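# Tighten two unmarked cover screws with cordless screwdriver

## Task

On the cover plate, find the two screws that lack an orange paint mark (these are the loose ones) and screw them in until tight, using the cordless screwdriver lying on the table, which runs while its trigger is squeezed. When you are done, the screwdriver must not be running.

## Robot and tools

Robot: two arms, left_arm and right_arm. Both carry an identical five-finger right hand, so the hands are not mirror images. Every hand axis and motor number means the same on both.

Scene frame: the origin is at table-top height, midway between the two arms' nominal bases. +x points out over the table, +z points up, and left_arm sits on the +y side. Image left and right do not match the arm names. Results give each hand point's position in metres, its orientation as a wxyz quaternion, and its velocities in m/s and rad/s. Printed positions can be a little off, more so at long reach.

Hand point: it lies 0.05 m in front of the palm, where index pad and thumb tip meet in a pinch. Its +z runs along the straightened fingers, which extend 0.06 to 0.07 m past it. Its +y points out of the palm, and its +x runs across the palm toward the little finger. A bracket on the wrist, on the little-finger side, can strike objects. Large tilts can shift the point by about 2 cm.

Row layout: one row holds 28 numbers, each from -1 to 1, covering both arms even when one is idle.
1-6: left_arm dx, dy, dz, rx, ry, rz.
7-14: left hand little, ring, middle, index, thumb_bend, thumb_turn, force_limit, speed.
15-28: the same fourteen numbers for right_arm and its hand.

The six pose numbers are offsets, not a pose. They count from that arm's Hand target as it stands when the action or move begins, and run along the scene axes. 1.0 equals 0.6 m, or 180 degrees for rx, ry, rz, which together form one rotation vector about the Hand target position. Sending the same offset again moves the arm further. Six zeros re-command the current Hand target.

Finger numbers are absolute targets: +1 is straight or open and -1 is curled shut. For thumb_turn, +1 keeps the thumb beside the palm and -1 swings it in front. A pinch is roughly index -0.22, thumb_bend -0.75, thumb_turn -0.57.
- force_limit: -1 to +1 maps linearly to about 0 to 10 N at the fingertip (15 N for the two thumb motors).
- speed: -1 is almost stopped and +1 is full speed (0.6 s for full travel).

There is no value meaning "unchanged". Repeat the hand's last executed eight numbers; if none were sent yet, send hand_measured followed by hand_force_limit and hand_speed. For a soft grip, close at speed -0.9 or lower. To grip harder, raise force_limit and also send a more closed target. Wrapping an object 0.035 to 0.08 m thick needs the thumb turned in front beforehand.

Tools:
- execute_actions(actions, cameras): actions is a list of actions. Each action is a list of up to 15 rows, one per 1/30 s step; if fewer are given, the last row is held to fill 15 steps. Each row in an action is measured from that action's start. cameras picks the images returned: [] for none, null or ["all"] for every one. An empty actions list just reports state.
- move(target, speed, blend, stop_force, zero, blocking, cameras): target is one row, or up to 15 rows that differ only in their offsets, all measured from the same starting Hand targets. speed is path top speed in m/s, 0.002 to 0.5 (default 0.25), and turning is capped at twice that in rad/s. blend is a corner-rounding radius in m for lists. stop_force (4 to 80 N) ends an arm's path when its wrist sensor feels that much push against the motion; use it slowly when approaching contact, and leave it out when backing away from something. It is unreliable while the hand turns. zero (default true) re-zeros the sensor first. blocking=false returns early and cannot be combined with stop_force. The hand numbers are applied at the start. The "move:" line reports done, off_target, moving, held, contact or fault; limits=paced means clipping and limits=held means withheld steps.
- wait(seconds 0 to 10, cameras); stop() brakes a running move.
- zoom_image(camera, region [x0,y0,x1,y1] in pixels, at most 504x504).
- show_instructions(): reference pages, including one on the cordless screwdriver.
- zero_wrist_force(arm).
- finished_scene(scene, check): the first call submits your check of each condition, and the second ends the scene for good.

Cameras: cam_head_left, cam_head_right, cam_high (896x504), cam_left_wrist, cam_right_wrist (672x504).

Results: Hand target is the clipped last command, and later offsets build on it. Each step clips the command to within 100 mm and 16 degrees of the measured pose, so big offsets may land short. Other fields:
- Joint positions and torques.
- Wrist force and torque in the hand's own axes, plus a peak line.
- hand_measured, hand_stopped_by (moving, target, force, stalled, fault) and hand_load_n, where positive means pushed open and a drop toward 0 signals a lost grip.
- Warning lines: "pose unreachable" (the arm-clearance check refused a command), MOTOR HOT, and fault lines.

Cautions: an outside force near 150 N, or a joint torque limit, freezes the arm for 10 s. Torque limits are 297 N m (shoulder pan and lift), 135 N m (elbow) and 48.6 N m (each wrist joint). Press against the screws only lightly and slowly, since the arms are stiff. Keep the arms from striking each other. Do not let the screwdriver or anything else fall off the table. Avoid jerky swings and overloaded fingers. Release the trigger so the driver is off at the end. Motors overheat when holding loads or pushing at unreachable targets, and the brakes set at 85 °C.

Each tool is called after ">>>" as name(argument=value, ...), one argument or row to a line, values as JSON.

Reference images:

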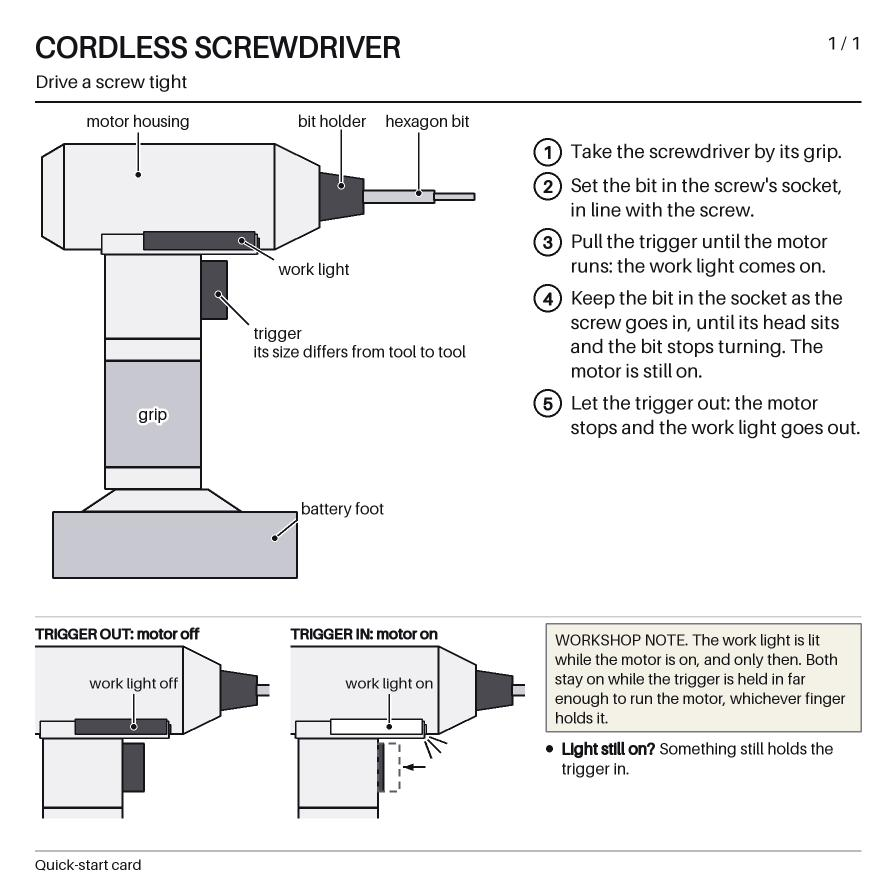

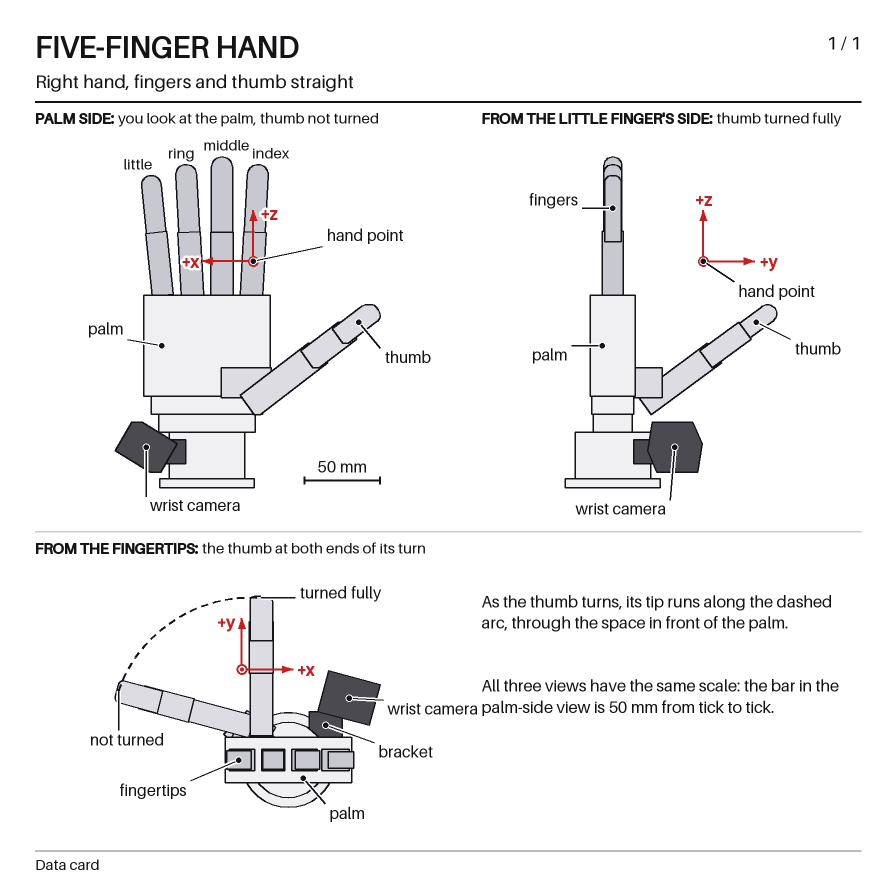

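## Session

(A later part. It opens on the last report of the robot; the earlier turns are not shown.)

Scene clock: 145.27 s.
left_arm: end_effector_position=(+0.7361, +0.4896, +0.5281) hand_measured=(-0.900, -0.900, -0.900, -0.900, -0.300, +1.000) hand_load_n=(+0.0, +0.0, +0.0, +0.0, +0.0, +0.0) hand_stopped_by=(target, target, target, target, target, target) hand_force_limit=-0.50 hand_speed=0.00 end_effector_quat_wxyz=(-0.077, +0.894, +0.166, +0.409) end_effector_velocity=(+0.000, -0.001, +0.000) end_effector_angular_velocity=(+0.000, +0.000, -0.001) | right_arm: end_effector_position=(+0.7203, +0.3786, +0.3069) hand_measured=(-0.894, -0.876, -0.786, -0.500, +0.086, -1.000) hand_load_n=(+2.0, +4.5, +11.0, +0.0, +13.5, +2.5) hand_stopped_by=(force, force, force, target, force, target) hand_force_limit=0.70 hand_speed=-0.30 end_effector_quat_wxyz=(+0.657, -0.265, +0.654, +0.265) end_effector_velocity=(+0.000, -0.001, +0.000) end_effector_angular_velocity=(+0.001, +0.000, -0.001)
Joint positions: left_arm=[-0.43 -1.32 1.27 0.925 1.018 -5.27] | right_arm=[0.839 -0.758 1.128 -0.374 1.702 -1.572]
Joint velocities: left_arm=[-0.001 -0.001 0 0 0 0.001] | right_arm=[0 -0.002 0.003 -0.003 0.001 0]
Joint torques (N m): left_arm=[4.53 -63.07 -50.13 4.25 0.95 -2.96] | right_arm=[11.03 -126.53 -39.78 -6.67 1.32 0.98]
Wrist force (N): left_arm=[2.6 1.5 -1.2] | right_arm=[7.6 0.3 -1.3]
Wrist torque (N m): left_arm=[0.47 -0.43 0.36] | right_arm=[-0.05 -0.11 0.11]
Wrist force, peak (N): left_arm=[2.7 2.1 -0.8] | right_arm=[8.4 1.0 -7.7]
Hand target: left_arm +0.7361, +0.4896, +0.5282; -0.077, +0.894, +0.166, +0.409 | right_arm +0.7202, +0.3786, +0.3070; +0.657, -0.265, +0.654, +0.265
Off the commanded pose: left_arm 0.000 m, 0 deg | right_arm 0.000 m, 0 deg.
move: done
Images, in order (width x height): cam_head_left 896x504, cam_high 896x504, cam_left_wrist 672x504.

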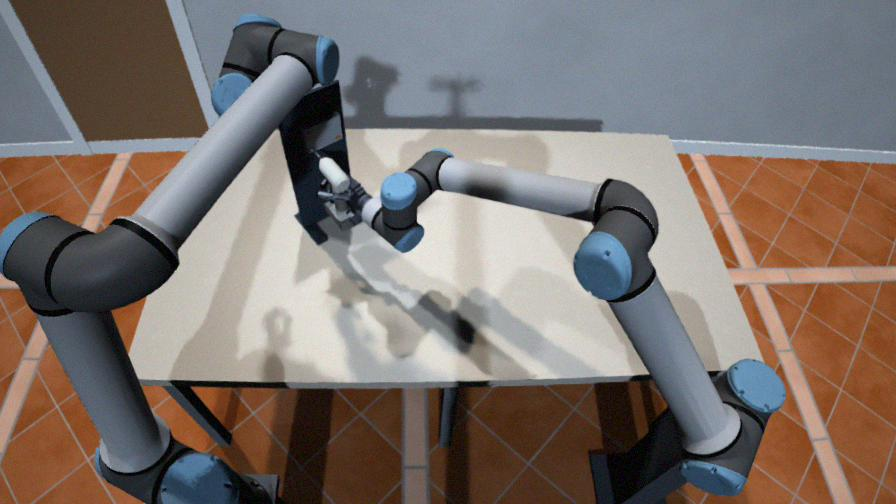

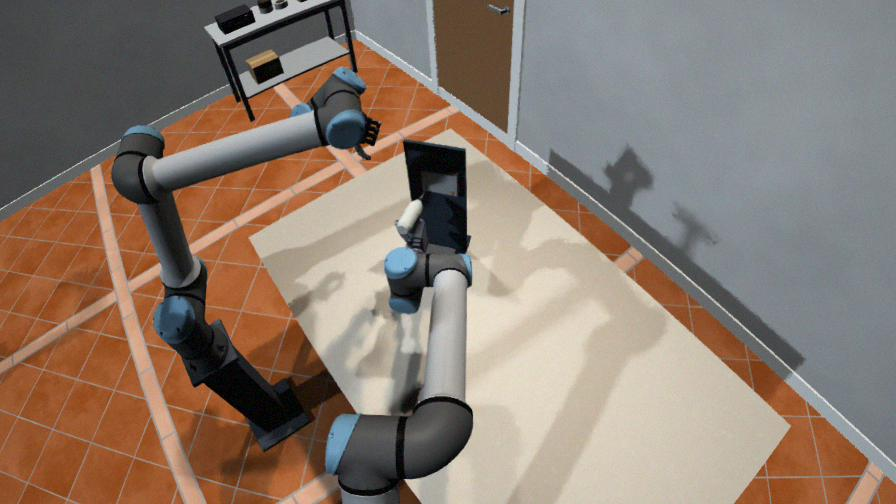

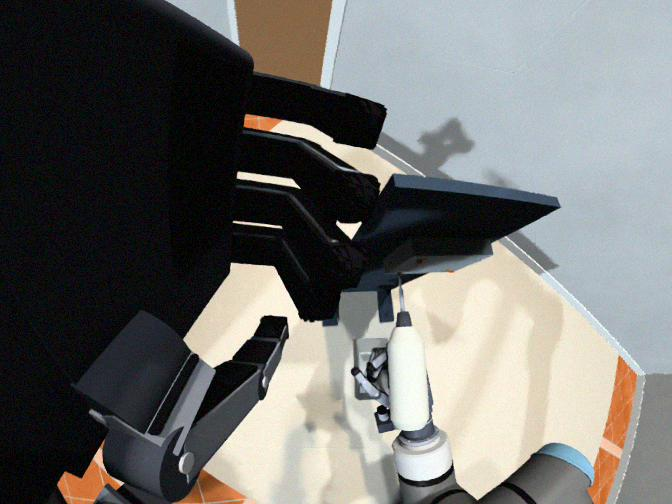

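>>> move(
  target=[
    [-0.04,0.03,-0.03,0,0,0,-0.9,-0.9,-0.9,-0.9,-0.3,1,-0.5,0,0,0,0,0,0,0,-0.98,-1,-1,-0.5,-1,-1,0.7,-0.3],
    [-0.0757,0.0792,-0.2432,-0.0171,-0.1933,-0.1451,-0.9,-0.9,-0.9,-0.9,-0.3,1,-0.5,0,0,0,0,0,0,0,-0.98,-1,-1,-0.5,-1,-1,0.7,-0.3],
  ],
  speed=0.2,
  blend=[0.02,0],
  cameras=["cam_left_wrist"],
)

>>> zoom_image(
  camera="cam_left_wrist",
  region=[390, 215, 440, 265],
)

Scene clock: 148.03 s.
left_arm: end_effector_position=(+0.6905, +0.5374, +0.3824) hand_measured=(-0.900, -0.900, -0.900, -0.900, -0.300, +1.000) hand_load_n=(+0.0, +0.0, +0.0, +0.0, +0.0, +0.0) hand_stopped_by=(target, target, target, target, target, target) hand_force_limit=-0.50 hand_speed=0.00 end_effector_quat_wxyz=(+0.092, +0.748, -0.011, +0.657) end_effector_velocity=(+0.000, -0.001, +0.001) end_effector_angular_velocity=(+0.000, -0.003, -0.001) | right_arm: end_effector_position=(+0.7202, +0.3786, +0.3070) hand_measured=(-0.894, -0.876, -0.786, -0.500, +0.086, -1.000) hand_load_n=(+1.5, +4.5, +11.0, +0.0, +13.5, +2.5) hand_stopped_by=(force, force, force, target, force, target) hand_force_limit=0.70 hand_speed=-0.30 end_effector_quat_wxyz=(+0.657, -0.265, +0.654, +0.265) end_effector_velocity=(+0.000, +0.000, +0.000) end_effector_angular_velocity=(+0.000, +0.000, +0.000)
Joint positions: left_arm=[-0.214 -1.544 1.972 -0.309 1.544 -4.84] | right_arm=[0.839 -0.758 1.128 -0.374 1.702 -1.572]
Joint velocities: left_arm=[0 0 0 -0.002 0.001 0] | right_arm=[0 0 0 -0.001 0 0]
Joint torques (N m): left_arm=[-6.03 -58.05 -48.13 -5.04 1.59 -3.19] | right_arm=[14.14 -128.22 -44.08 -5 1.85 0.88]
Wrist force (N): left_arm=[2.3 1.8 0.3] | right_arm=[7.2 0.0 -1.2]
Wrist torque (N m): left_arm=[0.40 -0.47 0.35] | right_arm=[-0.11 -0.07 0.07]
Wrist force, peak (N): left_arm=[3.7 3.2 -0.8] | right_arm=[7.5 0.5 -1.2]
Hand target: left_arm +0.6905, +0.5374, +0.3826; +0.092, +0.748, -0.011, +0.658 | right_arm +0.7202, +0.3786, +0.3070; +0.657, -0.265, +0.654, +0.265
Off the commanded pose: left_arm 0.000 m, 0 deg | right_arm 0.000 m, 0 deg.
move: done; blend cut to 0.0175 m at target 1
Images, in order (width x height): cam_left_wrist 672x504.

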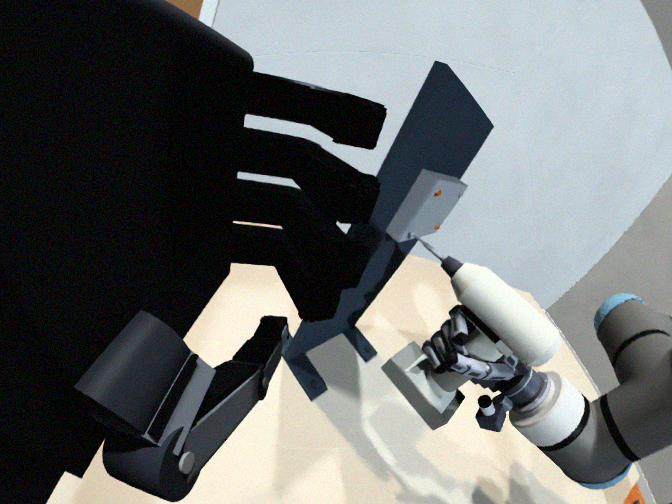

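Scaled by 10.080 from the camera's 672x504 image, which has a finer 960x720 frame.

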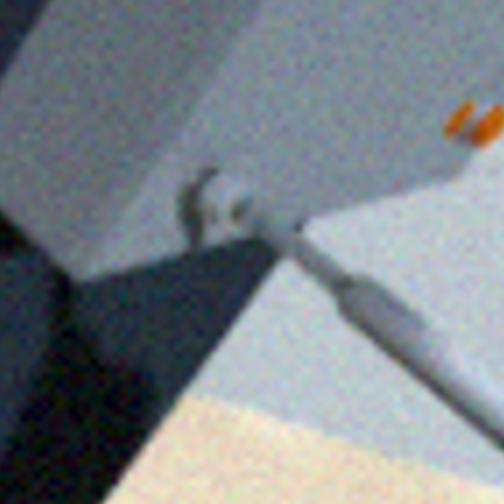

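>>> zoom_image(
  camera="cam_left_wrist",
  region=[403, 228, 428, 253],
)

Scaled by 20.160 from the camera's 672x504 image, which has a finer 960x720 frame.

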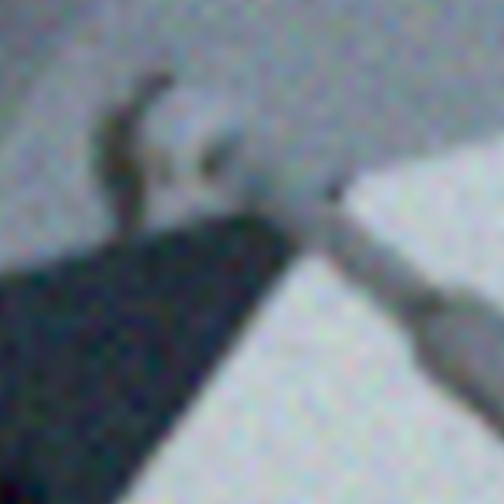

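>>> move(
  target=[
    [0,0,0,0,0,0,-0.9,-0.9,-0.9,-0.9,-0.3,1,-0.5,0,0.0108,0.0072,0,0,0,0,-0.98,-1,-1,-0.5,-1,-1,0.7,-0.3],
  ],
  speed=0.005,
  stop_force=4,
  cameras=["cam_left_wrist"],
)

>>> zoom_image(
  camera="cam_left_wrist",
  region=[403, 228, 428, 253],
)

Scene clock: 149.13 s.
left_arm: end_effector_position=(+0.6905, +0.5374, +0.3826) hand_measured=(-0.900, -0.900, -0.900, -0.900, -0.300, +1.000) hand_load_n=(+0.0, +0.0, +0.0, +0.0, +0.0, +0.0) hand_stopped_by=(target, target, target, target, target, target) hand_force_limit=-0.50 hand_speed=0.00 end_effector_quat_wxyz=(+0.092, +0.748, -0.011, +0.658) end_effector_velocity=(+0.000, -0.001, +0.000) end_effector_angular_velocity=(+0.000, +0.000, -0.001) | right_arm: end_effector_position=(+0.7203, +0.3788, +0.3071) hand_measured=(-0.894, -0.876, -0.786, -0.500, +0.086, -1.000) hand_load_n=(+2.0, +4.5, +11.0, +0.0, +13.5, +2.0) hand_stopped_by=(force, force, force, target, force, target) hand_force_limit=0.70 hand_speed=-0.30 end_effector_quat_wxyz=(+0.657, -0.265, +0.654, +0.265) end_effector_velocity=(+0.000, +0.000, +0.002) end_effector_angular_velocity=(+0.001, -0.001, +0.000)
Joint positions: left_arm=[-0.214 -1.544 1.972 -0.309 1.544 -4.84] | right_arm=[0.839 -0.758 1.128 -0.374 1.702 -1.572]
Joint velocities: left_arm=[-0.001 0 0 0 0 0] | right_arm=[0 -0.002 0 0 0 0]
Joint torques (N m): left_arm=[-13.47 -56.7 -50.81 -2.78 2.32 -3.29] | right_arm=[6.29 -128.09 -41.59 -6.5 1.87 0.87]
Wrist force (N): left_arm=[2.7 1.7 0.2] | right_arm=[7.1 0.3 -1.9]
Wrist torque (N m): left_arm=[0.38 -0.52 0.36] | right_arm=[-0.02 -0.06 0.08]
Wrist force, peak (N): left_arm=[3.0 2.0 0.4] | right_arm=[8.5 0.8 -8.0]
Hand target: left_arm +0.6905, +0.5374, +0.3826; +0.092, +0.748, -0.011, +0.658 | right_arm +0.7203, +0.3788, +0.3071; +0.657, -0.265, +0.654, +0.265
Off the commanded pose: left_arm 0.000 m, 0 deg | right_arm 0.008 m, 0 deg.
move: contact (right_arm)
Images, in order (width x height): cam_left_wrist 672x504.

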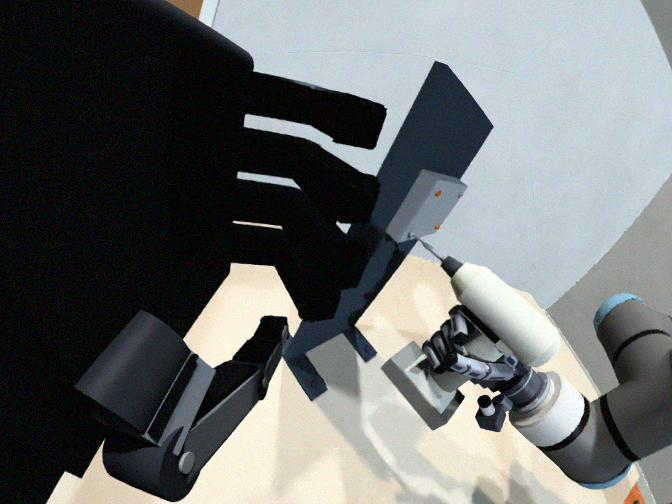

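Scaled by 20.160 from the camera's 672x504 image, which has a finer 960x720 frame.

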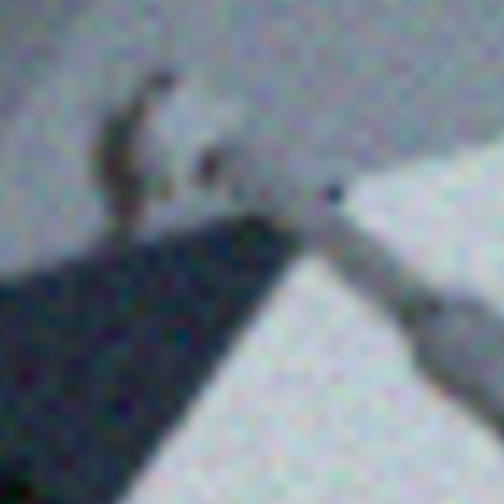

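>>> move(
  target=[
    [0,0,0,0,0,0,-0.9,-0.9,-0.9,-0.9,-0.3,1,-0.5,0,0.0108,0.0072,0,0,0,0,-0.98,-1,-1,-0.5,-1,-1,0.7,-0.3],
  ],
  speed=0.004,
  stop_force=5,
  cameras=["cam_left_wrist"],
)

>>> zoom_image(
  camera="cam_left_wrist",
  region=[403, 228, 428, 253],
)

Scene clock: 150.13 s.
left_arm: end_effector_position=(+0.6905, +0.5374, +0.3826) hand_measured=(-0.900, -0.900, -0.900, -0.900, -0.300, +1.000) hand_load_n=(+0.0, +0.0, +0.0, +0.0, +0.0, +0.0) hand_stopped_by=(target, target, target, target, target, target) hand_force_limit=-0.50 hand_speed=0.00 end_effector_quat_wxyz=(+0.092, +0.748, -0.011, +0.658) end_effector_velocity=(+0.000, +0.000, +0.001) end_effector_angular_velocity=(-0.001, -0.001, +0.000) | right_arm: end_effector_position=(+0.7203, +0.3789, +0.3071) hand_measured=(-0.894, -0.876, -0.786, -0.500, +0.086, -1.000) hand_load_n=(+2.0, +4.5, +11.0, +0.0, +13.5, +2.0) hand_stopped_by=(force, force, force, target, force, target) hand_force_limit=0.70 hand_speed=-0.30 end_effector_quat_wxyz=(+0.657, -0.265, +0.654, +0.265) end_effector_velocity=(+0.000, +0.000, -0.002) end_effector_angular_velocity=(-0.001, +0.001, +0.000)
Joint positions: left_arm=[-0.214 -1.544 1.972 -0.309 1.544 -4.84] | right_arm=[0.839 -0.758 1.128 -0.374 1.702 -1.572]
Joint velocities: left_arm=[0 -0.001 0 0 0 -0.001] | right_arm=[0 0.001 0 0 0 0]
Joint torques (N m): left_arm=[-12.15 -52.95 -50.98 -1.71 1.8 -3.64] | right_arm=[-0.64 -128.14 -42.47 -6.98 0.71 0.94]
Wrist force (N): left_arm=[2.5 1.7 0.5] | right_arm=[7.8 0.7 -4.1]
Wrist torque (N m): left_arm=[0.36 -0.52 0.36] | right_arm=[0.06 -0.10 0.10]
Wrist force, peak (N): left_arm=[2.8 2.0 0.2] | right_arm=[9.2 0.7 -9.5]
Hand target: left_arm +0.6905, +0.5374, +0.3826; +0.092, +0.748, -0.011, +0.658 | right_arm +0.7203, +0.3789, +0.3071; +0.657, -0.265, +0.654, +0.265
Off the commanded pose: left_arm 0.000 m, 0 deg | right_arm 0.008 m, 0 deg.
move: contact (right_arm)
Images, in order (width x height): cam_left_wrist 672x504.

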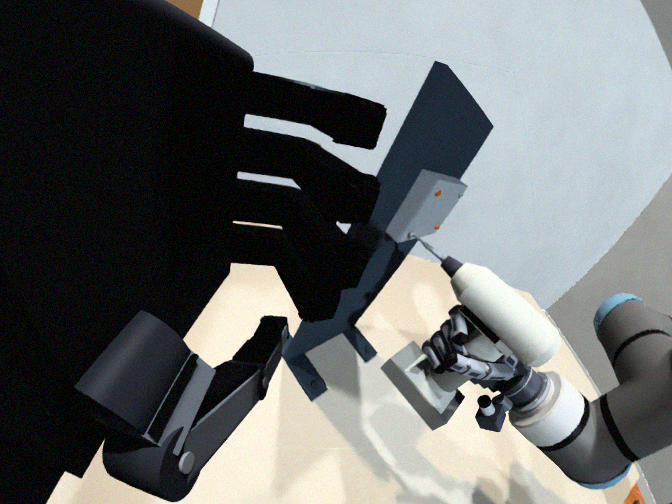

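Scaled by 20.160 from the camera's 672x504 image, which has a finer 960x720 frame.

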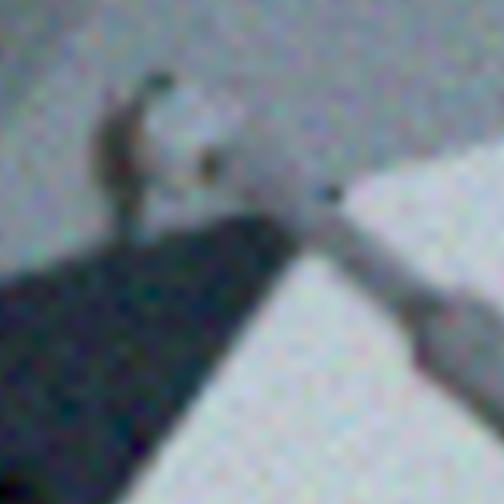

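>>> move(
  target=[
    [0,0,0,0,0,0,-0.9,-0.9,-0.9,-0.9,-0.3,1,-0.5,0,-0.00139,-0.00093,0,0,0,0,-0.98,-1,-1,-0.89,-1,-1,0.7,-0.3],
    [0,0,0,0,0,0,-0.9,-0.9,-0.9,-0.9,-0.3,1,-0.5,0,0.00554,0.00371,0,0,0,0,-0.98,-1,-1,-0.89,-1,-1,0.7,-0.3],
  ],
  speed=0.005,
  stop_force=4,
  cameras=["cam_left_wrist"],
)

>>> zoom_image(
  camera="cam_left_wrist",
  region=[403, 228, 428, 253],
)

Scene clock: 152.30 s.
left_arm: end_effector_position=(+0.6905, +0.5374, +0.3826) hand_measured=(-0.900, -0.900, -0.900, -0.900, -0.300, +1.000) hand_load_n=(+0.0, +0.0, +0.0, +0.0, +0.0, +0.0) hand_stopped_by=(target, target, target, target, target, target) hand_force_limit=-0.50 hand_speed=0.00 end_effector_quat_wxyz=(+0.092, +0.748, -0.011, +0.658) end_effector_velocity=(+0.000, -0.001, +0.000) end_effector_angular_velocity=(+0.000, +0.000, -0.001) | right_arm: end_effector_position=(+0.7206, +0.3792, +0.3072) hand_measured=(-0.894, -0.876, -0.786, -0.860, +0.086, -1.000) hand_load_n=(+3.0, +4.0, +10.0, +11.0, +14.5, +1.5) hand_stopped_by=(force, force, force, force, force, target) hand_force_limit=0.70 hand_speed=-0.30 end_effector_quat_wxyz=(+0.657, -0.265, +0.654, +0.265) end_effector_velocity=(+0.000, +0.000, +0.000) end_effector_angular_velocity=(+0.000, +0.000, +0.000)
Joint positions: left_arm=[-0.214 -1.544 1.972 -0.309 1.544 -4.84] | right_arm=[0.839 -0.757 1.126 -0.373 1.702 -1.572]
Joint velocities: left_arm=[-0.001 0.001 0 -0.001 0 0] | right_arm=[0 0 0 0 0 0]
Joint torques (N m): left_arm=[-11.79 -53.07 -49.71 1.04 0.21 -3.46] | right_arm=[13.38 -128 -43.17 -6.2 1.85 0.73]
Wrist force (N): left_arm=[2.5 1.9 0.6] | right_arm=[7.4 0.7 -3.3]
Wrist torque (N m): left_arm=[0.40 -0.51 0.37] | right_arm=[0.00 -0.09 0.07]
Wrist force, peak (N): left_arm=[2.7 2.0 0.6] | right_arm=[8.2 2.1 -10.6]
Hand target: left_arm +0.6905, +0.5374, +0.3826; +0.092, +0.748, -0.011, +0.658 | right_arm +0.7206, +0.3792, +0.3072; +0.657, -0.265, +0.654, +0.265
Off the commanded pose: left_arm 0.000 m, 0 deg | right_arm 0.004 m, 0 deg.
move: contact (right_arm); path passed 1 of 2 targets
Images, in order (width x height): cam_left_wrist 672x504.

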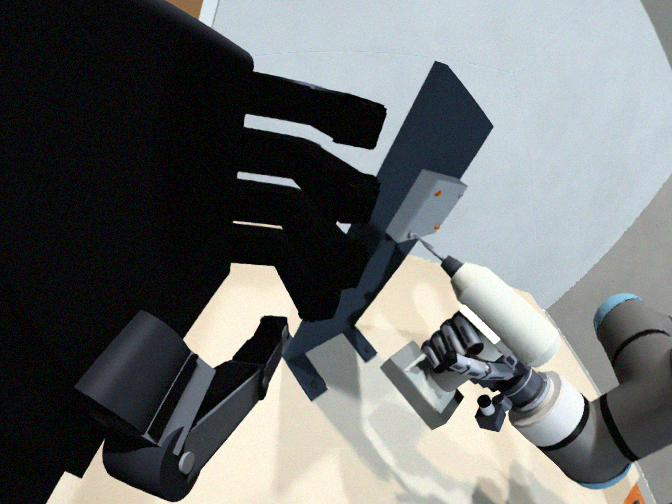

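Scaled by 20.160 from the camera's 672x504 image, which has a finer 960x720 frame.

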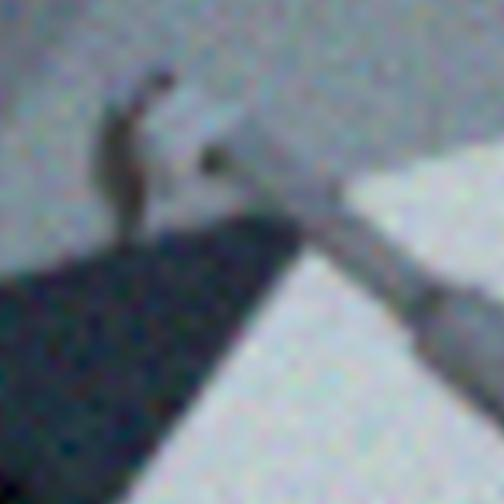

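>>> move(
  target=[
    [0,0,0,0,0,0,-0.9,-0.9,-0.9,-0.9,-0.3,1,-0.5,0,-0.00139,-0.00093,0,0,0,0,-0.98,-1,-1,-0.89,-1,-1,0.7,-0.3],
    [0,0,0,0,0,0,-0.9,-0.9,-0.9,-0.9,-0.3,1,-0.5,0,-0.00139,-0.00093,-0.00117,0,0,0,-0.98,-1,-1,-0.89,-1,-1,0.7,-0.3],
    [0,0,0,0,0,0,-0.9,-0.9,-0.9,-0.9,-0.3,1,-0.5,0,0.00554,0.00371,-0.00117,0,0,0,-0.98,-1,-1,-0.89,-1,-1,0.7,-0.3],
  ],
  speed=0.005,
  stop_force=4,
  cameras=["cam_left_wrist"],
)

>>> zoom_image(
  camera="cam_left_wrist",
  region=[403, 228, 428, 253],
)

Scene clock: 154.37 s.
left_arm: end_effector_position=(+0.6905, +0.5374, +0.3826) hand_measured=(-0.900, -0.900, -0.900, -0.900, -0.300, +1.000) hand_load_n=(+0.0, +0.0, +0.0, +0.0, +0.0, +0.0) hand_stopped_by=(target, target, target, target, target, target) hand_force_limit=-0.50 hand_speed=0.00 end_effector_quat_wxyz=(+0.092, +0.748, -0.011, +0.658) end_effector_velocity=(+0.000, +0.000, +0.000) end_effector_angular_velocity=(+0.001, -0.001, +0.001) | right_arm: end_effector_position=(+0.7206, +0.3794, +0.3065) hand_measured=(-0.894, -0.876, -0.786, -0.860, +0.086, -1.000) hand_load_n=(+3.0, +4.0, +10.0, +10.5, +14.5, +1.5) hand_stopped_by=(force, force, force, force, force, target) hand_force_limit=0.70 hand_speed=-0.30 end_effector_quat_wxyz=(+0.657, -0.265, +0.654, +0.265) end_effector_velocity=(+0.000, +0.000, +0.001) end_effector_angular_velocity=(+0.000, +0.000, +0.000)
Joint positions: left_arm=[-0.214 -1.544 1.972 -0.309 1.544 -4.84] | right_arm=[0.839 -0.756 1.126 -0.374 1.702 -1.572]
Joint velocities: left_arm=[0 0 0 0 -0.001 0.001] | right_arm=[0 -0.001 0 0 -0.001 0]
Joint torques (N m): left_arm=[-12.87 -55.59 -50.2 0.81 -0.06 -3.65] | right_arm=[11.89 -128 -42.66 -6.76 2.37 0.76]
Wrist force (N): left_arm=[2.4 1.7 0.7] | right_arm=[7.7 1.2 -4.7]
Wrist torque (N m): left_arm=[0.36 -0.50 0.35] | right_arm=[0.05 -0.13 0.08]
Wrist force, peak (N): left_arm=[3.2 2.0 0.2] | right_arm=[8.8 2.8 -11.9]
Hand target: left_arm +0.6905, +0.5374, +0.3826; +0.092, +0.748, -0.011, +0.658 | right_arm +0.7206, +0.3794, +0.3065; +0.657, -0.265, +0.654, +0.265
Off the commanded pose: left_arm 0.000 m, 0 deg | right_arm 0.004 m, 0 deg.
move: contact (right_arm); path passed 2 of 3 targets
Images, in order (width x height): cam_left_wrist 672x504.

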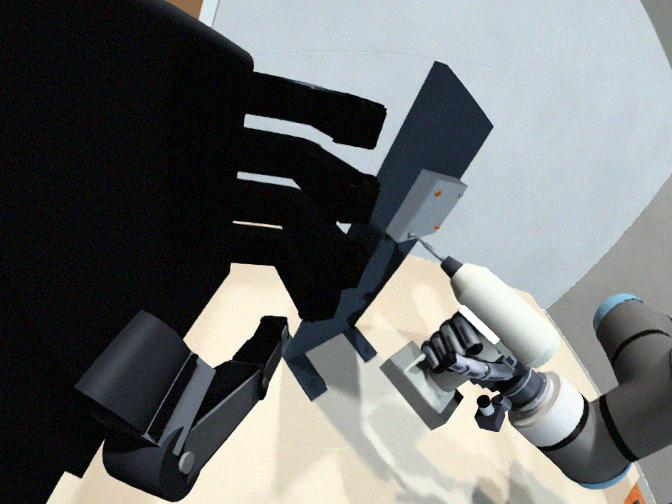

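Scaled by 20.160 from the camera's 672x504 image, which has a finer 960x720 frame.

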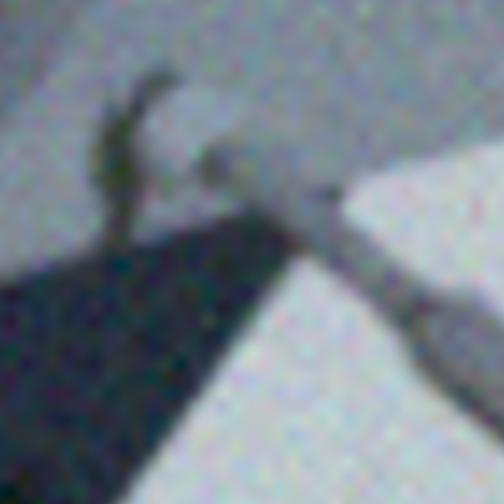

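>>> move(
  target=[
    [0,0,0,0,0,0,-0.9,-0.9,-0.9,-0.9,-0.3,1,-0.5,0,-0.00139,-0.00093,0,0,0,0,-0.98,-1,-1,-0.89,-1,-1,0.7,-0.3],
    [0,0,0,0,0,0,-0.9,-0.9,-0.9,-0.9,-0.3,1,-0.5,0,-0.00139,-0.00093,-0.00083,0,0,0,-0.98,-1,-1,-0.89,-1,-1,0.7,-0.3],
    [0,0,0,0,0,0,-0.9,-0.9,-0.9,-0.9,-0.3,1,-0.5,0,0.00554,0.00371,-0.00083,0,0,0,-0.98,-1,-1,-0.89,-1,-1,0.7,-0.3],
  ],
  speed=0.005,
  stop_force=4,
  cameras=["cam_left_wrist"],
)

>>> zoom_image(
  camera="cam_left_wrist",
  region=[403, 228, 428, 253],
)

Scene clock: 156.60 s.
left_arm: end_effector_position=(+0.6905, +0.5374, +0.3826) hand_measured=(-0.900, -0.900, -0.900, -0.900, -0.300, +1.000) hand_load_n=(+0.0, +0.0, +0.0, +0.0, +0.0, +0.0) hand_stopped_by=(target, target, target, target, target, target) hand_force_limit=-0.50 hand_speed=0.00 end_effector_quat_wxyz=(+0.092, +0.748, -0.011, +0.658) end_effector_velocity=(+0.000, +0.000, +0.000) end_effector_angular_velocity=(+0.001, -0.001, +0.001) | right_arm: end_effector_position=(+0.7209, +0.3798, +0.3060) hand_measured=(-0.894, -0.876, -0.786, -0.860, +0.086, -1.000) hand_load_n=(+2.0, +3.5, +10.0, +11.0, +14.5, +1.5) hand_stopped_by=(force, force, force, force, force, target) hand_force_limit=0.70 hand_speed=-0.30 end_effector_quat_wxyz=(+0.657, -0.265, +0.654, +0.265) end_effector_velocity=(+0.000, +0.000, -0.002) end_effector_angular_velocity=(-0.001, +0.001, +0.000)
Joint positions: left_arm=[-0.214 -1.544 1.972 -0.309 1.544 -4.84] | right_arm=[0.839 -0.755 1.125 -0.374 1.702 -1.572]
Joint velocities: left_arm=[0 0 0 0 -0.001 0.001] | right_arm=[0 0.002 0 0 0 0]
Joint torques (N m): left_arm=[-10.16 -54.35 -51.23 0.59 -0.87 -3.72] | right_arm=[15.03 -128.5 -42.81 -6.2 1.22 0.72]
Wrist force (N): left_arm=[2.3 1.6 0.2] | right_arm=[7.4 0.3 -1.3]
Wrist torque (N m): left_arm=[0.36 -0.46 0.34] | right_arm=[-0.06 -0.11 0.10]
Wrist force, peak (N): left_arm=[3.3 1.8 0.2] | right_arm=[9.8 0.9 -10.5]
Hand target: left_arm +0.6905, +0.5374, +0.3826; +0.092, +0.748, -0.011, +0.658 | right_arm +0.7209, +0.3798, +0.3060; +0.657, -0.265, +0.654, +0.265
Off the commanded pose: left_arm 0.000 m, 0 deg | right_arm 0.004 m, 0 deg.
move: contact (right_arm); path passed 2 of 3 targets
Images, in order (width x height): cam_left_wrist 672x504.

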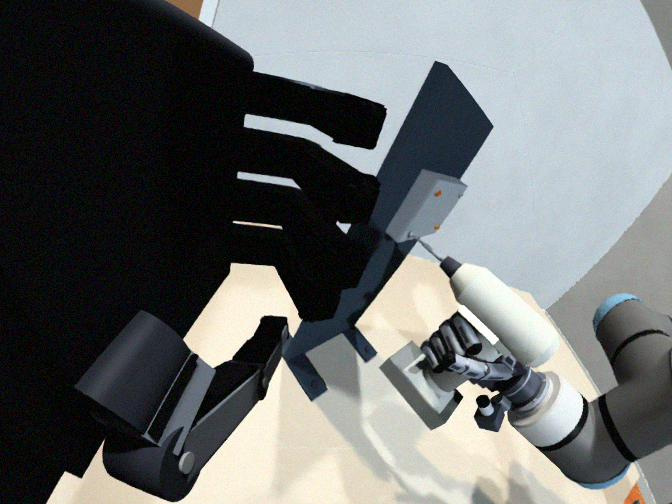

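Scaled by 20.160 from the camera's 672x504 image, which has a finer 960x720 frame.

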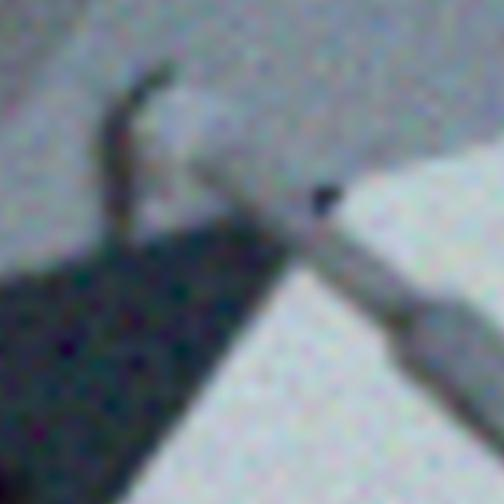

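>>> move(
  target=[
    [0,0,0,0,0,0,-0.9,-0.9,-0.9,-0.9,-0.3,1,-0.5,0,-0.00139,-0.00093,0,0,0,0,-0.98,-1,-1,-0.89,-1,-1,0.7,-0.3],
    [0,0,0,0,0,0,-0.9,-0.9,-0.9,-0.9,-0.3,1,-0.5,0,-0.00176,-0.00038,0,0,0,0,-0.98,-1,-1,-0.89,-1,-1,0.7,-0.3],
    [0,0,0,0,0,0,-0.9,-0.9,-0.9,-0.9,-0.3,1,-0.5,0,0.00517,0.00426,0,0,0,0,-0.98,-1,-1,-0.89,-1,-1,0.7,-0.3],
  ],
  speed=0.005,
  stop_force=4,
  cameras=["cam_left_wrist"],
)

>>> zoom_image(
  camera="cam_left_wrist",
  region=[403, 228, 428, 253],
)

Scene clock: 158.07 s.
left_arm: end_effector_position=(+0.6905, +0.5374, +0.3826) hand_measured=(-0.900, -0.900, -0.900, -0.900, -0.300, +1.000) hand_load_n=(+0.5, +0.0, +0.0, +0.0, +0.5, -0.5) hand_stopped_by=(target, target, target, target, target, target) hand_force_limit=-0.50 hand_speed=0.00 end_effector_quat_wxyz=(+0.092, +0.748, -0.011, +0.658) end_effector_velocity=(+0.000, -0.001, +0.001) end_effector_angular_velocity=(+0.000, -0.001, -0.002) | right_arm: end_effector_position=(+0.7205, +0.3802, +0.3061) hand_measured=(-0.894, -0.876, -0.786, -0.860, +0.086, -1.000) hand_load_n=(+2.5, +4.0, +9.5, +11.0, +14.5, +1.5) hand_stopped_by=(force, force, force, force, force, target) hand_force_limit=0.70 hand_speed=-0.30 end_effector_quat_wxyz=(+0.657, -0.265, +0.654, +0.265) end_effector_velocity=(+0.000, +0.000, +0.000) end_effector_angular_velocity=(+0.000, +0.000, +0.000)
Joint positions: left_arm=[-0.214 -1.544 1.972 -0.309 1.544 -4.84] | right_arm=[0.839 -0.755 1.124 -0.373 1.702 -1.572]
Joint velocities: left_arm=[-0.002 -0.001 0 -0.001 0 0] | right_arm=[0 0 0 0 0 0]
Joint torques (N m): left_arm=[-9.42 -53.66 -48.99 0.34 -0.21 -3.34] | right_arm=[11.17 -129.01 -41.23 -6.61 2.22 0.44]
Wrist force (N): left_arm=[2.8 1.8 0.1] | right_arm=[7.4 0.5 -1.3]
Wrist torque (N m): left_arm=[0.42 -0.53 0.37] | right_arm=[-0.02 -0.10 0.10]
Wrist force, peak (N): left_arm=[3.1 1.6 0.2] | right_arm=[8.4 2.4 -10.1]
Hand target: left_arm +0.6905, +0.5374, +0.3826; +0.092, +0.748, -0.011, +0.658 | right_arm +0.7204, +0.3802, +0.3061; +0.657, -0.265, +0.654, +0.265
Off the commanded pose: left_arm 0.000 m, 0 deg | right_arm 0.004 m, 0 deg.
move: contact (right_arm); path passed 2 of 3 targets
Images, in order (width x height): cam_left_wrist 672x504.

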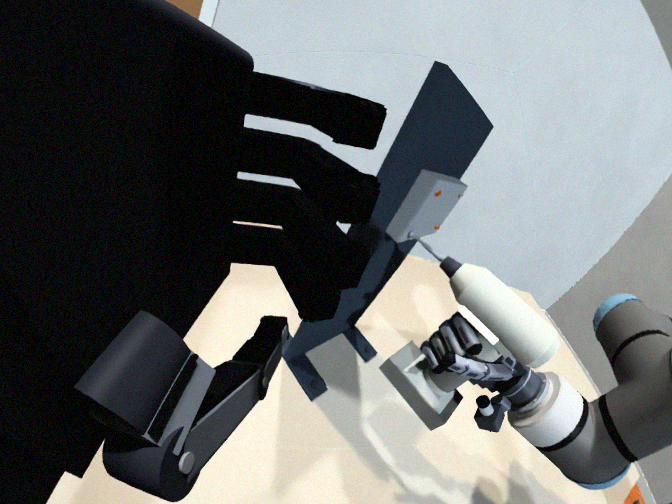

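Scaled by 20.160 from the camera's 672x504 image, which has a finer 960x720 frame.

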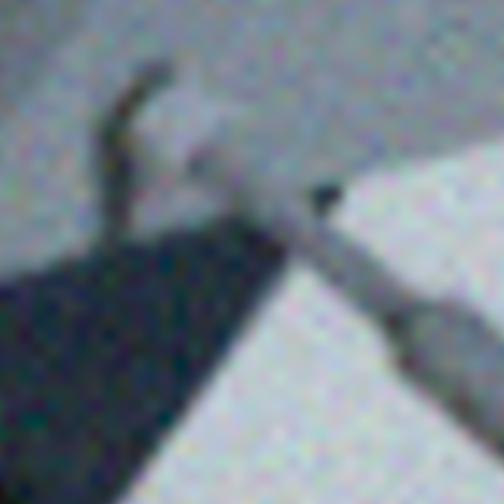

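>>> wait(
  seconds=0,
  cameras=["cam_left_wrist","cam_high","cam_head_left","cam_head_right"],
)

>>> zoom_image(
  camera="cam_high",
  region=[415, 175, 445, 205],
)

>>> zoom_image(
  camera="cam_head_left",
  region=[300, 130, 340, 170],
)

>>> zoom_image(
  camera="cam_head_right",
  region=[305, 130, 345, 170],
)

Scene clock: 158.27 s.
left_arm: end_effector_position=(+0.6905, +0.5374, +0.3826) hand_measured=(-0.900, -0.900, -0.900, -0.900, -0.300, +1.000) hand_load_n=(+0.0, +0.0, +0.5, +0.0, +0.0, +0.0) hand_stopped_by=(target, target, target, target, target, target) hand_force_limit=-0.50 hand_speed=0.00 end_effector_quat_wxyz=(+0.092, +0.748, -0.011, +0.658) end_effector_velocity=(+0.000, -0.001, +0.000) end_effector_angular_velocity=(+0.000, +0.001, -0.001) | right_arm: end_effector_position=(+0.7205, +0.3802, +0.3061) hand_measured=(-0.894, -0.876, -0.786, -0.860, +0.086, -1.000) hand_load_n=(+2.5, +3.5, +10.0, +10.5, +15.0, +1.5) hand_stopped_by=(force, force, force, force, force, target) hand_force_limit=0.70 hand_speed=-0.30 end_effector_quat_wxyz=(+0.657, -0.265, +0.654, +0.265) end_effector_velocity=(+0.000, +0.000, +0.001) end_effector_angular_velocity=(+0.000, +0.000, +0.000)
Joint positions: left_arm=[-0.214 -1.544 1.972 -0.309 1.544 -4.84] | right_arm=[0.839 -0.755 1.125 -0.373 1.702 -1.572]
Joint velocities: left_arm=[-0.001 0.001 0 0 0 0] | right_arm=[0 -0.001 0 0 0 0]
Joint torques (N m): left_arm=[-10.29 -54.89 -49.16 0.31 -1.09 -3.89] | right_arm=[13.32 -128.48 -41.46 -6.41 2.13 0.64]
Wrist force (N): left_arm=[2.2 1.7 0.1] | right_arm=[7.4 0.0 -1.1]
Wrist torque (N m): left_arm=[0.39 -0.45 0.34] | right_arm=[-0.11 -0.11 0.08]
Wrist force, peak (N): left_arm=[2.5 1.7 0.3] | right_arm=[7.5 0.2 -1.4]
Hand target: left_arm +0.6905, +0.5374, +0.3826; +0.092, +0.748, -0.011, +0.658 | right_arm +0.7204, +0.3802, +0.3061; +0.657, -0.265, +0.654, +0.265
Off the commanded pose: left_arm 0.000 m, 0 deg | right_arm 0.004 m, 0 deg.
Images, in order (width x height): cam_head_left 896x504, cam_head_right 896x504, cam_high 896x504, cam_left_wrist 672x504.

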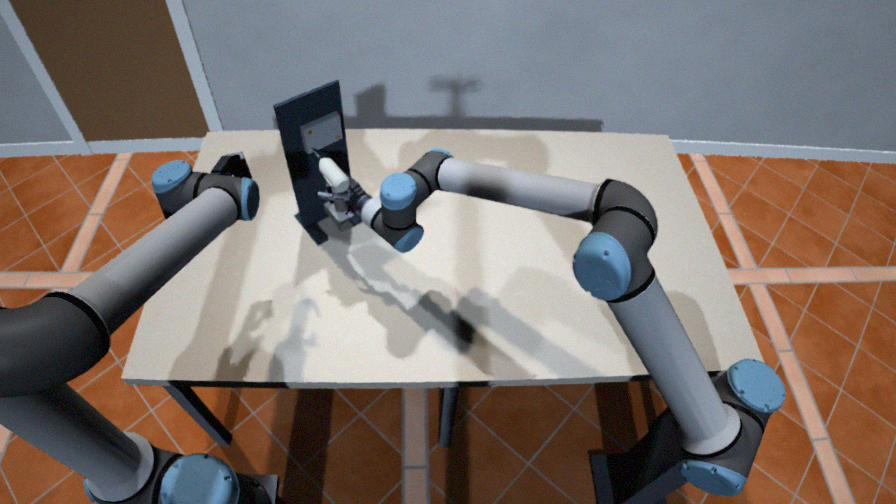

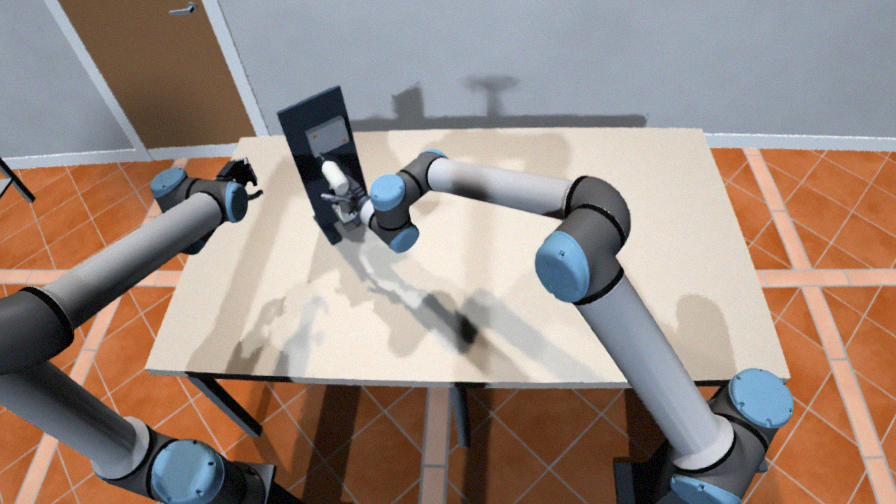

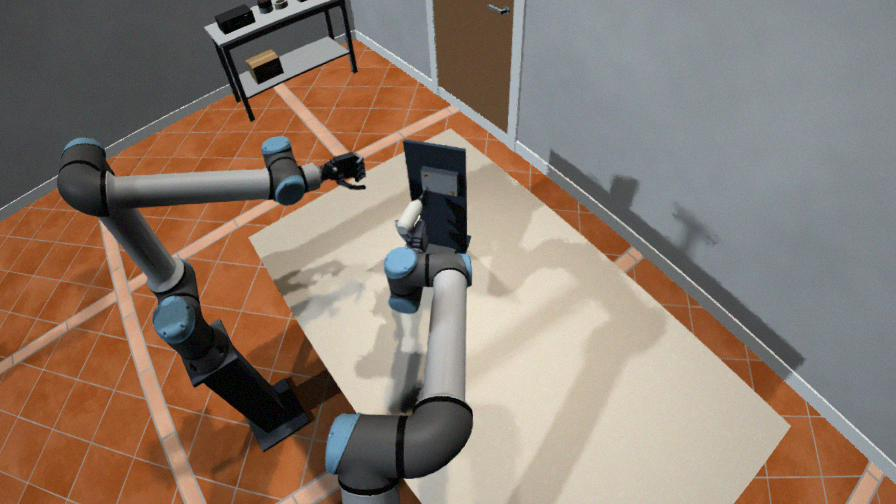

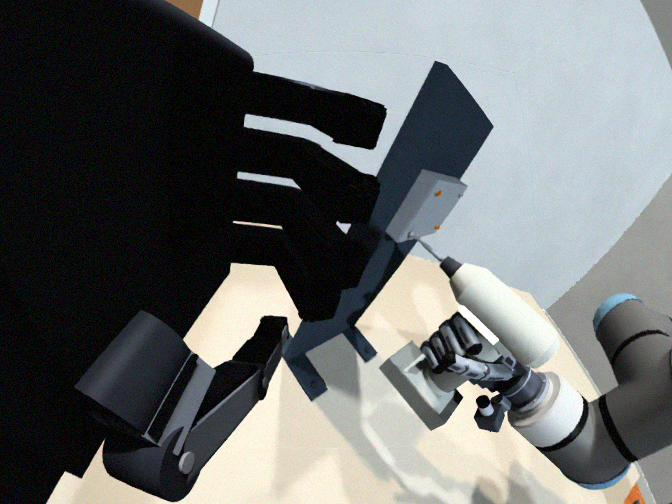

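Scaled by 16.800.

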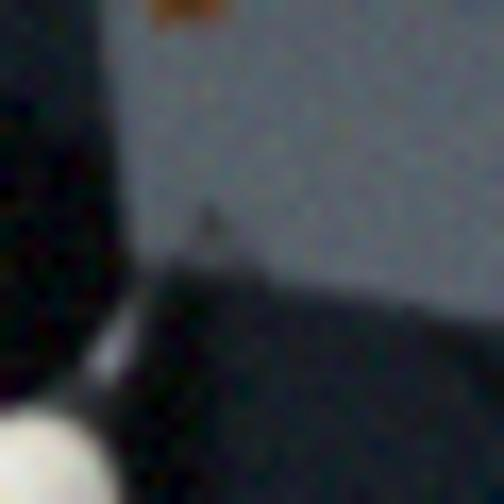

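Scaled by 12.600.

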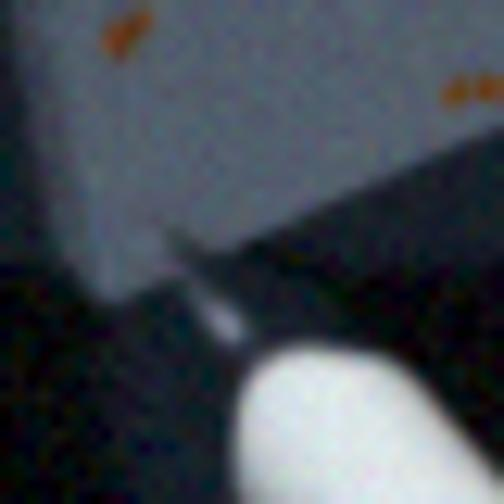

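Scaled by 12.600.

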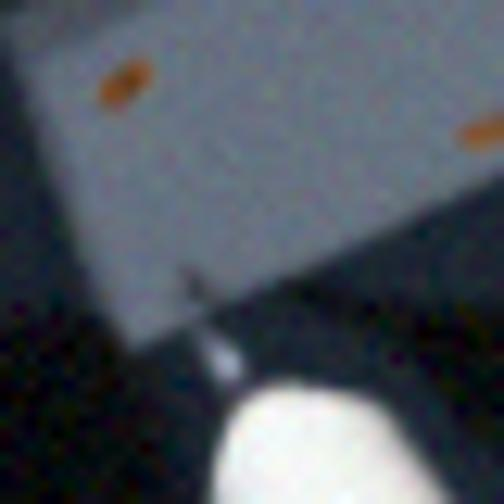

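>>> move(
  target=[
    [0,0,0.2,0,0,0,-0.9,-0.9,-0.9,-0.9,-0.3,1,-0.5,0,0,0,0,0,0,0,-0.98,-1,-1,-0.89,-1,-1,0.7,-0.3],
    [0.0757,-0.0792,0.2432,0.0171,0.1933,0.1451,-0.9,-0.9,-0.9,-0.9,-0.3,1,-0.5,0,0,0,0,0,0,0,-0.98,-1,-1,-0.89,-1,-1,0.7,-0.3],
  ],
  speed=0.2,
  blend=[0.03,0],
  cameras=["cam_left_wrist"],
)

>>> zoom_image(
  camera="cam_left_wrist",
  region=[383, 257, 423, 297],
)

>>> zoom_image(
  camera="cam_left_wrist",
  region=[388, 262, 412, 286],
)

Scene clock: 161.87 s.
left_arm: end_effector_position=(+0.7361, +0.4894, +0.5281) hand_measured=(-0.900, -0.900, -0.900, -0.900, -0.300, +1.000) hand_load_n=(+0.0, +0.0, +0.0, +0.0, +0.0, +0.0) hand_stopped_by=(target, target, target, target, target, target) hand_force_limit=-0.50 hand_speed=0.00 end_effector_quat_wxyz=(-0.077, +0.894, +0.166, +0.409) end_effector_velocity=(+0.000, +0.000, -0.001) end_effector_angular_velocity=(+0.000, +0.003, +0.000) | right_arm: end_effector_position=(+0.7204, +0.3802, +0.3061) hand_measured=(-0.894, -0.876, -0.786, -0.860, +0.086, -1.000) hand_load_n=(+2.5, +3.5, +10.0, +10.5, +14.5, +1.5) hand_stopped_by=(force, force, force, force, force, target) hand_force_limit=0.70 hand_speed=-0.30 end_effector_quat_wxyz=(+0.657, -0.265, +0.654, +0.265) end_effector_velocity=(+0.000, +0.000, -0.001) end_effector_angular_velocity=(-0.001, +0.000, +0.000)
Joint positions: left_arm=[-0.431 -1.32 1.27 0.925 1.017 -5.271] | right_arm=[0.839 -0.755 1.125 -0.373 1.702 -1.572]
Joint velocities: left_arm=[0 0 0 0.002 0.001 -0.001] | right_arm=[0 0 0 0 0 0]
Joint torques (N m): left_arm=[10.64 -56.46 -37.51 4.34 0.84 0.51] | right_arm=[12.97 -127.79 -49.4 -3.92 1.55 0.61]
Wrist force (N): left_arm=[2.7 1.4 -0.9] | right_arm=[7.1 0.4 -1.4]
Wrist torque (N m): left_arm=[0.43 -0.45 0.37] | right_arm=[-0.04 -0.05 0.08]
Wrist force, peak (N): left_arm=[3.9 1.6 -0.3] | right_arm=[7.6 0.3 -1.1]
Hand target: left_arm +0.7361, +0.4895, +0.5281; -0.077, +0.894, +0.166, +0.409 | right_arm +0.7204, +0.3802, +0.3061; +0.657, -0.265, +0.654, +0.265
Off the commanded pose: left_arm 0.001 m, 0 deg | right_arm 0.000 m, 0 deg.
move: done
Images, in order (width x height): cam_left_wrist 672x504.

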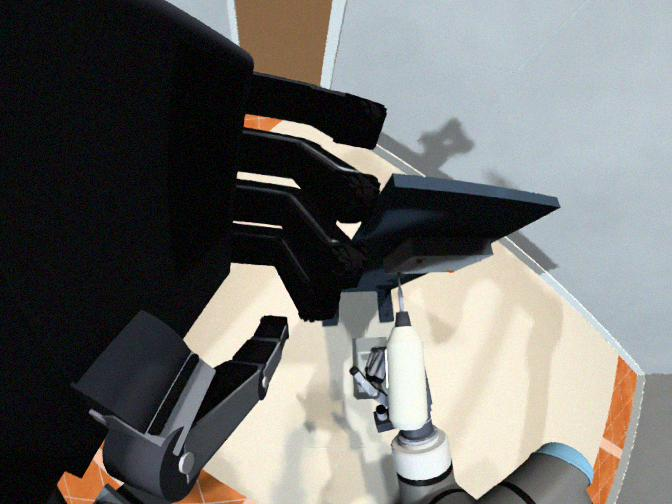

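Scaled by 12.600 from the camera's 672x504 image, which has a finer 960x720 frame.

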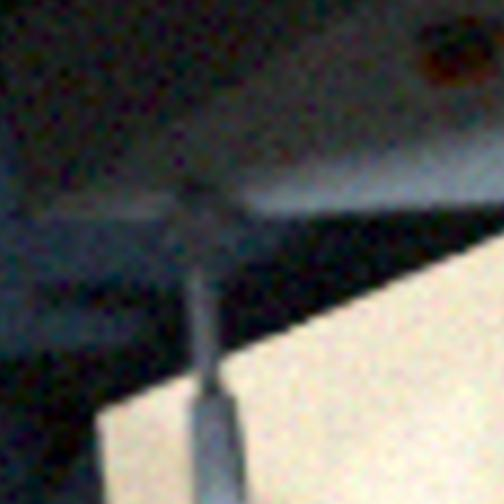

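Scaled by 21.000 from the camera's 672x504 image, which has a finer 960x720 frame.

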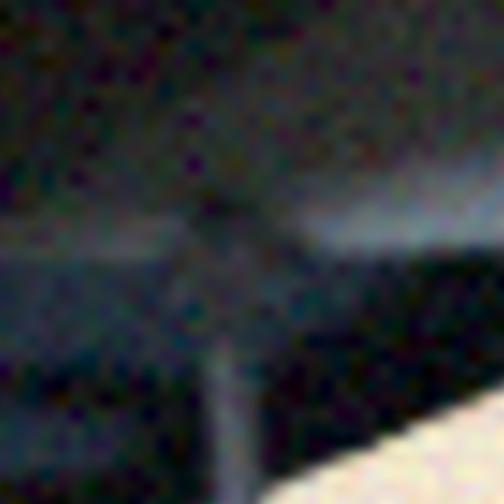

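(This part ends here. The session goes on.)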